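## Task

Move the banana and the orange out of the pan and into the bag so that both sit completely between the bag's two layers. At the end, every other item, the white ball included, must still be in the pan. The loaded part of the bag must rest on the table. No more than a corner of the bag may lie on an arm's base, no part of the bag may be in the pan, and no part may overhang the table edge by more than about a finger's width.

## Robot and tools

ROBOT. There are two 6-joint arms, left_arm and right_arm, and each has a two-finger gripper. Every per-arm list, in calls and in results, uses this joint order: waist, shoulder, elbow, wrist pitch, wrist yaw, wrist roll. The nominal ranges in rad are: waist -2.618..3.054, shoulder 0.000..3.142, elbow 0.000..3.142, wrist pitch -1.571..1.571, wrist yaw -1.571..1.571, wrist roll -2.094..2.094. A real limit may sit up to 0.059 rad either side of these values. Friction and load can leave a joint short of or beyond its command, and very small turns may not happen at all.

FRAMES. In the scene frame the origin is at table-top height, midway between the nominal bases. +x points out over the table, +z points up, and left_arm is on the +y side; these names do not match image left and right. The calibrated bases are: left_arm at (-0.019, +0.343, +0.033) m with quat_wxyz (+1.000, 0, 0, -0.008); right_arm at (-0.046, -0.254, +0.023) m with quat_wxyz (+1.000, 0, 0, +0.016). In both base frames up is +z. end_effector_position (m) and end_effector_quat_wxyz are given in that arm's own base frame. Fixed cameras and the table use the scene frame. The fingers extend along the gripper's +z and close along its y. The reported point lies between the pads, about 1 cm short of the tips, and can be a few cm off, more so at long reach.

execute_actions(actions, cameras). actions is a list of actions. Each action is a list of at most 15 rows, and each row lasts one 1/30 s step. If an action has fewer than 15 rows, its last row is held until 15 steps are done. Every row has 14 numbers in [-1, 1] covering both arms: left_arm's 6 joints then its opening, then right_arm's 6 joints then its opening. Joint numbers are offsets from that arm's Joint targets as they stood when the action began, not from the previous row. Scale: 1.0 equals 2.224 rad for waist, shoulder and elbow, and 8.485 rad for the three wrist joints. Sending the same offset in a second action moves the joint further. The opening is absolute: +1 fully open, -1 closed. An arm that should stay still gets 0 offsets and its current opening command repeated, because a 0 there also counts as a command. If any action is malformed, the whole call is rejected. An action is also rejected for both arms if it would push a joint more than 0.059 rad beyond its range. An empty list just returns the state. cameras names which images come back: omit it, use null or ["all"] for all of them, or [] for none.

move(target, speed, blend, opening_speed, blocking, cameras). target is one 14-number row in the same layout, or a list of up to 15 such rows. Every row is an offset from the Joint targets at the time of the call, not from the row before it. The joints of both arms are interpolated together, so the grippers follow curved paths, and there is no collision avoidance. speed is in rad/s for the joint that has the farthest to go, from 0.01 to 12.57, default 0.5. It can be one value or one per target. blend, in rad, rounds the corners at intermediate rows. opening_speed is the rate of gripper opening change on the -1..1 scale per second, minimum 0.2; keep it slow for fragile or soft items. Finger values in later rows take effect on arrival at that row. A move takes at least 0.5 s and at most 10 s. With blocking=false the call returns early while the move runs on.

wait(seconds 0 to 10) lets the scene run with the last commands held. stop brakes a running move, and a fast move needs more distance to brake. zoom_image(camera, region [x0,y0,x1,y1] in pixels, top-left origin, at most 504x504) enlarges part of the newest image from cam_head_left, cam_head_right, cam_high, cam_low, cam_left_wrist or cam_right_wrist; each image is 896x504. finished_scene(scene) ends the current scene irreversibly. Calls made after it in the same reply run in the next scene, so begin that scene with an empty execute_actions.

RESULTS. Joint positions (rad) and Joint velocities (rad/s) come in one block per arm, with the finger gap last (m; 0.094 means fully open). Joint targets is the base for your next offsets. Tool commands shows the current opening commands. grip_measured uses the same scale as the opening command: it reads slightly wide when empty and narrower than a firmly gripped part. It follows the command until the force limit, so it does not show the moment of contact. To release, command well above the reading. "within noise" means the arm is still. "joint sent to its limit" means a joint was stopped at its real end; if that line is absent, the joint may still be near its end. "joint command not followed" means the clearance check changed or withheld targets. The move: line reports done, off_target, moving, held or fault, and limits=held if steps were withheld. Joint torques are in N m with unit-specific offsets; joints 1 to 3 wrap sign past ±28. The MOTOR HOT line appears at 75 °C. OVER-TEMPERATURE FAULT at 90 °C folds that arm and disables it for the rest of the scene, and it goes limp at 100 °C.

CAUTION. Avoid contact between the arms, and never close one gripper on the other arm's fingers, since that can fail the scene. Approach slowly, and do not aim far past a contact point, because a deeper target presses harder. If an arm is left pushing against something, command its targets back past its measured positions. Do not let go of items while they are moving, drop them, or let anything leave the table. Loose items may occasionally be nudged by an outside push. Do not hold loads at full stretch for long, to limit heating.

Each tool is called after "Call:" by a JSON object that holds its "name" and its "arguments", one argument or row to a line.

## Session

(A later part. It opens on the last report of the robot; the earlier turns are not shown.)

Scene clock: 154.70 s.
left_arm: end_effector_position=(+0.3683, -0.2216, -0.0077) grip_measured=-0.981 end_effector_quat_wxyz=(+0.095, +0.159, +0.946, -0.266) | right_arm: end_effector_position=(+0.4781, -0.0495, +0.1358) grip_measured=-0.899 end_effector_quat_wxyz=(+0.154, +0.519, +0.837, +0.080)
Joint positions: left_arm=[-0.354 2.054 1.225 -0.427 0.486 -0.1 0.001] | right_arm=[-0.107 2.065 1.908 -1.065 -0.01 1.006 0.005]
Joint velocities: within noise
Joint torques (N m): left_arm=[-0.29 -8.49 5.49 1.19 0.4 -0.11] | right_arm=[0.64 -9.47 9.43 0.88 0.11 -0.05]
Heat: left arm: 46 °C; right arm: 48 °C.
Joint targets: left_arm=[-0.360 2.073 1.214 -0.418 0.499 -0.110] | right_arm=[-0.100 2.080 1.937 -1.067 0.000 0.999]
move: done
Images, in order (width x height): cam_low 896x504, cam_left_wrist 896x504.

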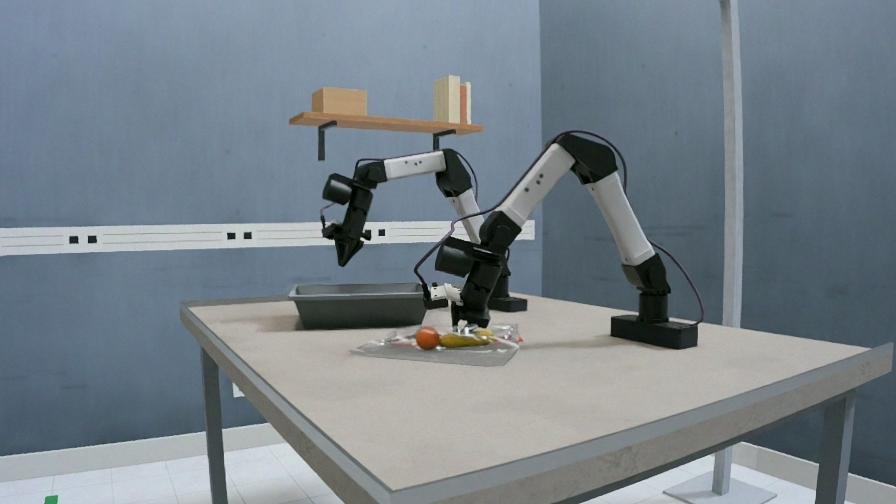

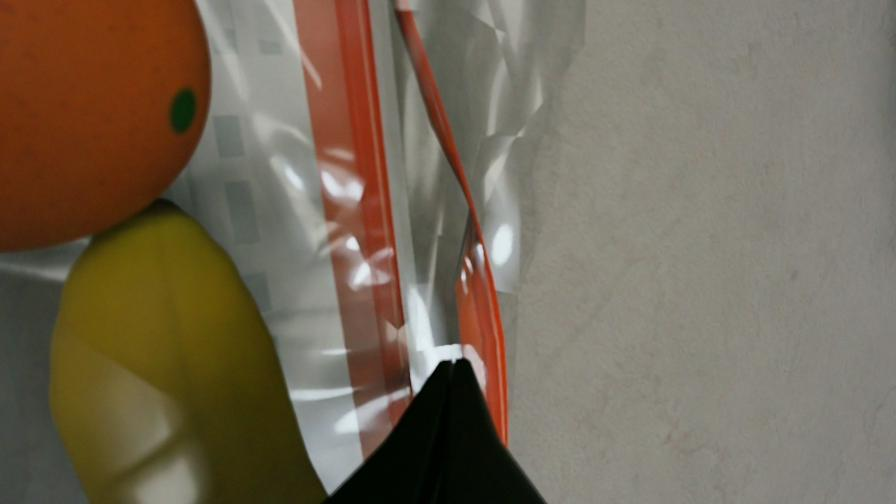

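Call:
{"name": "move", "arguments": {
  "target": [
    [0,0,0,0,0,0,-0.55,0,0,0,0,0,0,-0.9],
    [0,-0.045,0.0135,-0.0024,0,0,-0.55,0,0,0,0,0,0,-0.9],
    [0,-0.0823,0.0643,-0.0293,0,0,-0.55,0,0,0,0,0,0,-0.9],
    [0,-0.1228,0.1457,-0.0577,0,0,-0.55,0,0,0,0,0,0,-0.9],
    [0.3867,-0.1799,0.1457,-0.0577,0,0,-0.55,0,0,0,0,0,0,-0.9]
  ],
  "speed": [0.15,0.12,0.15,0.25,0.6],
  "blend": 0.02,
  "opening_speed": 0.4
}}

Call:
{"name": "zoom_image", "arguments": {
  "camera": "cam_head_left",
  "region": [240, 180, 440, 330]
}}

Call:
{"name": "zoom_image", "arguments": {
  "camera": "cam_low",
  "region": [330, 240, 560, 390]
}}

Scene clock: 161.67 s.
left_arm: end_effector_position=(+0.4008, +0.1277, +0.1915) grip_measured=-0.552 end_effector_quat_wxyz=(+0.280, -0.222, +0.916, -0.184) | right_arm: end_effector_position=(+0.4780, -0.0495, +0.1357) grip_measured=-0.899 end_effector_quat_wxyz=(+0.154, +0.520, +0.837, +0.080)
Joint positions: left_arm=[0.503 1.699 1.517 -0.893 0.493 -0.1 0.021] | right_arm=[-0.107 2.065 1.908 -1.065 -0.01 1.006 0.005]
Joint velocities: within noise
Joint torques (N m): left_arm=[0.02 -10.13 10.06 1.3 0.33 -0.12] | right_arm=[0.64 -9.47 9.4 0.88 0.11 -0.04]
Heat: left arm: 45 °C; right arm: 47 °C.
Joint targets: left_arm=[0.500 1.673 1.538 -0.907 0.500 -0.110] | right_arm=[-0.100 2.080 1.937 -1.067 0.001 0.999]
move: done; blend cut to 0 rad at target 1

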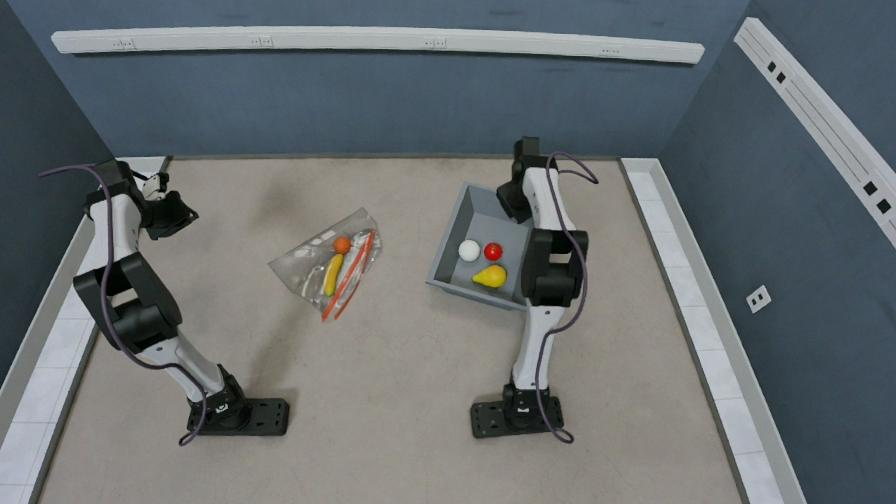

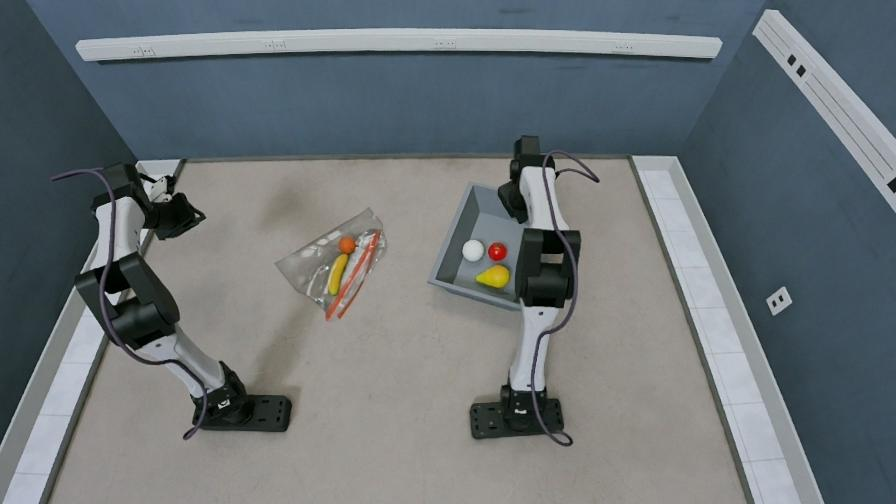

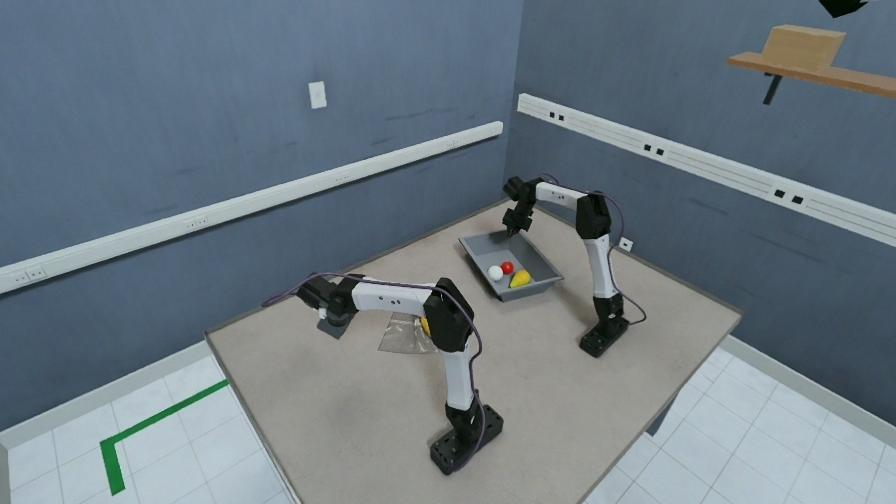

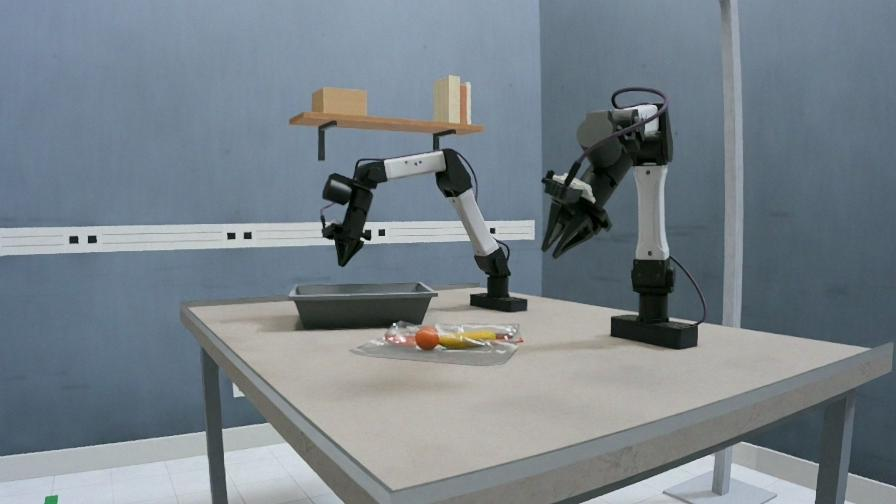

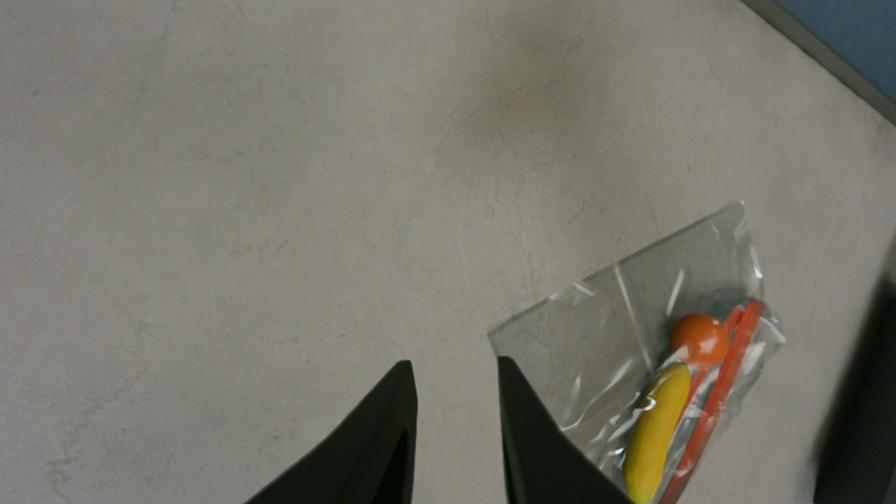

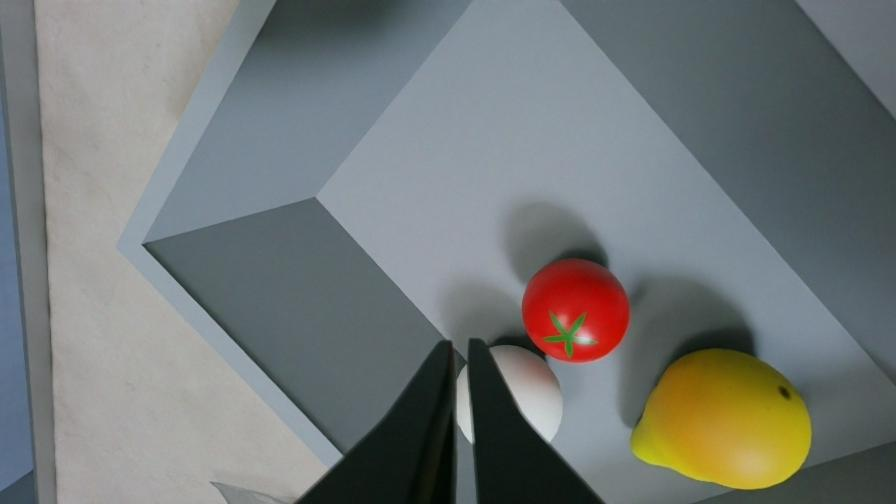

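Scaled by 2.520 from the camera's 896x504 image, which has a finer 1280x720 frame.

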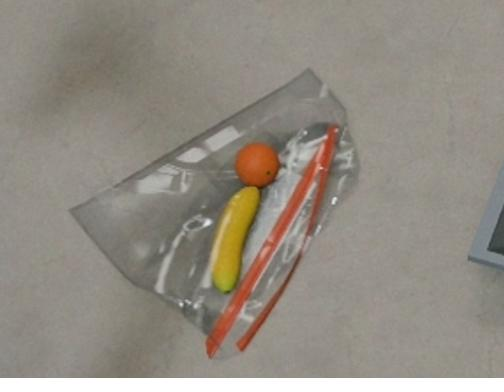

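Scaled by 2.191 from the camera's 896x504 image, which has a finer 1280x720 frame.

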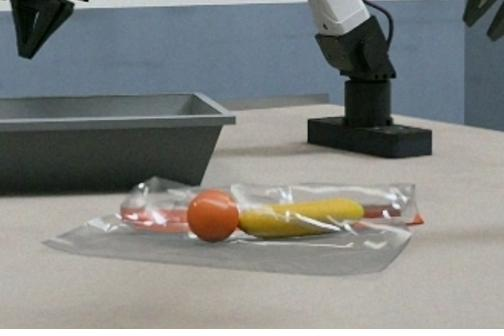

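Call:
{"name": "finished_scene", "arguments": {
  "scene": 2
}}

The scene is finished: the task was done.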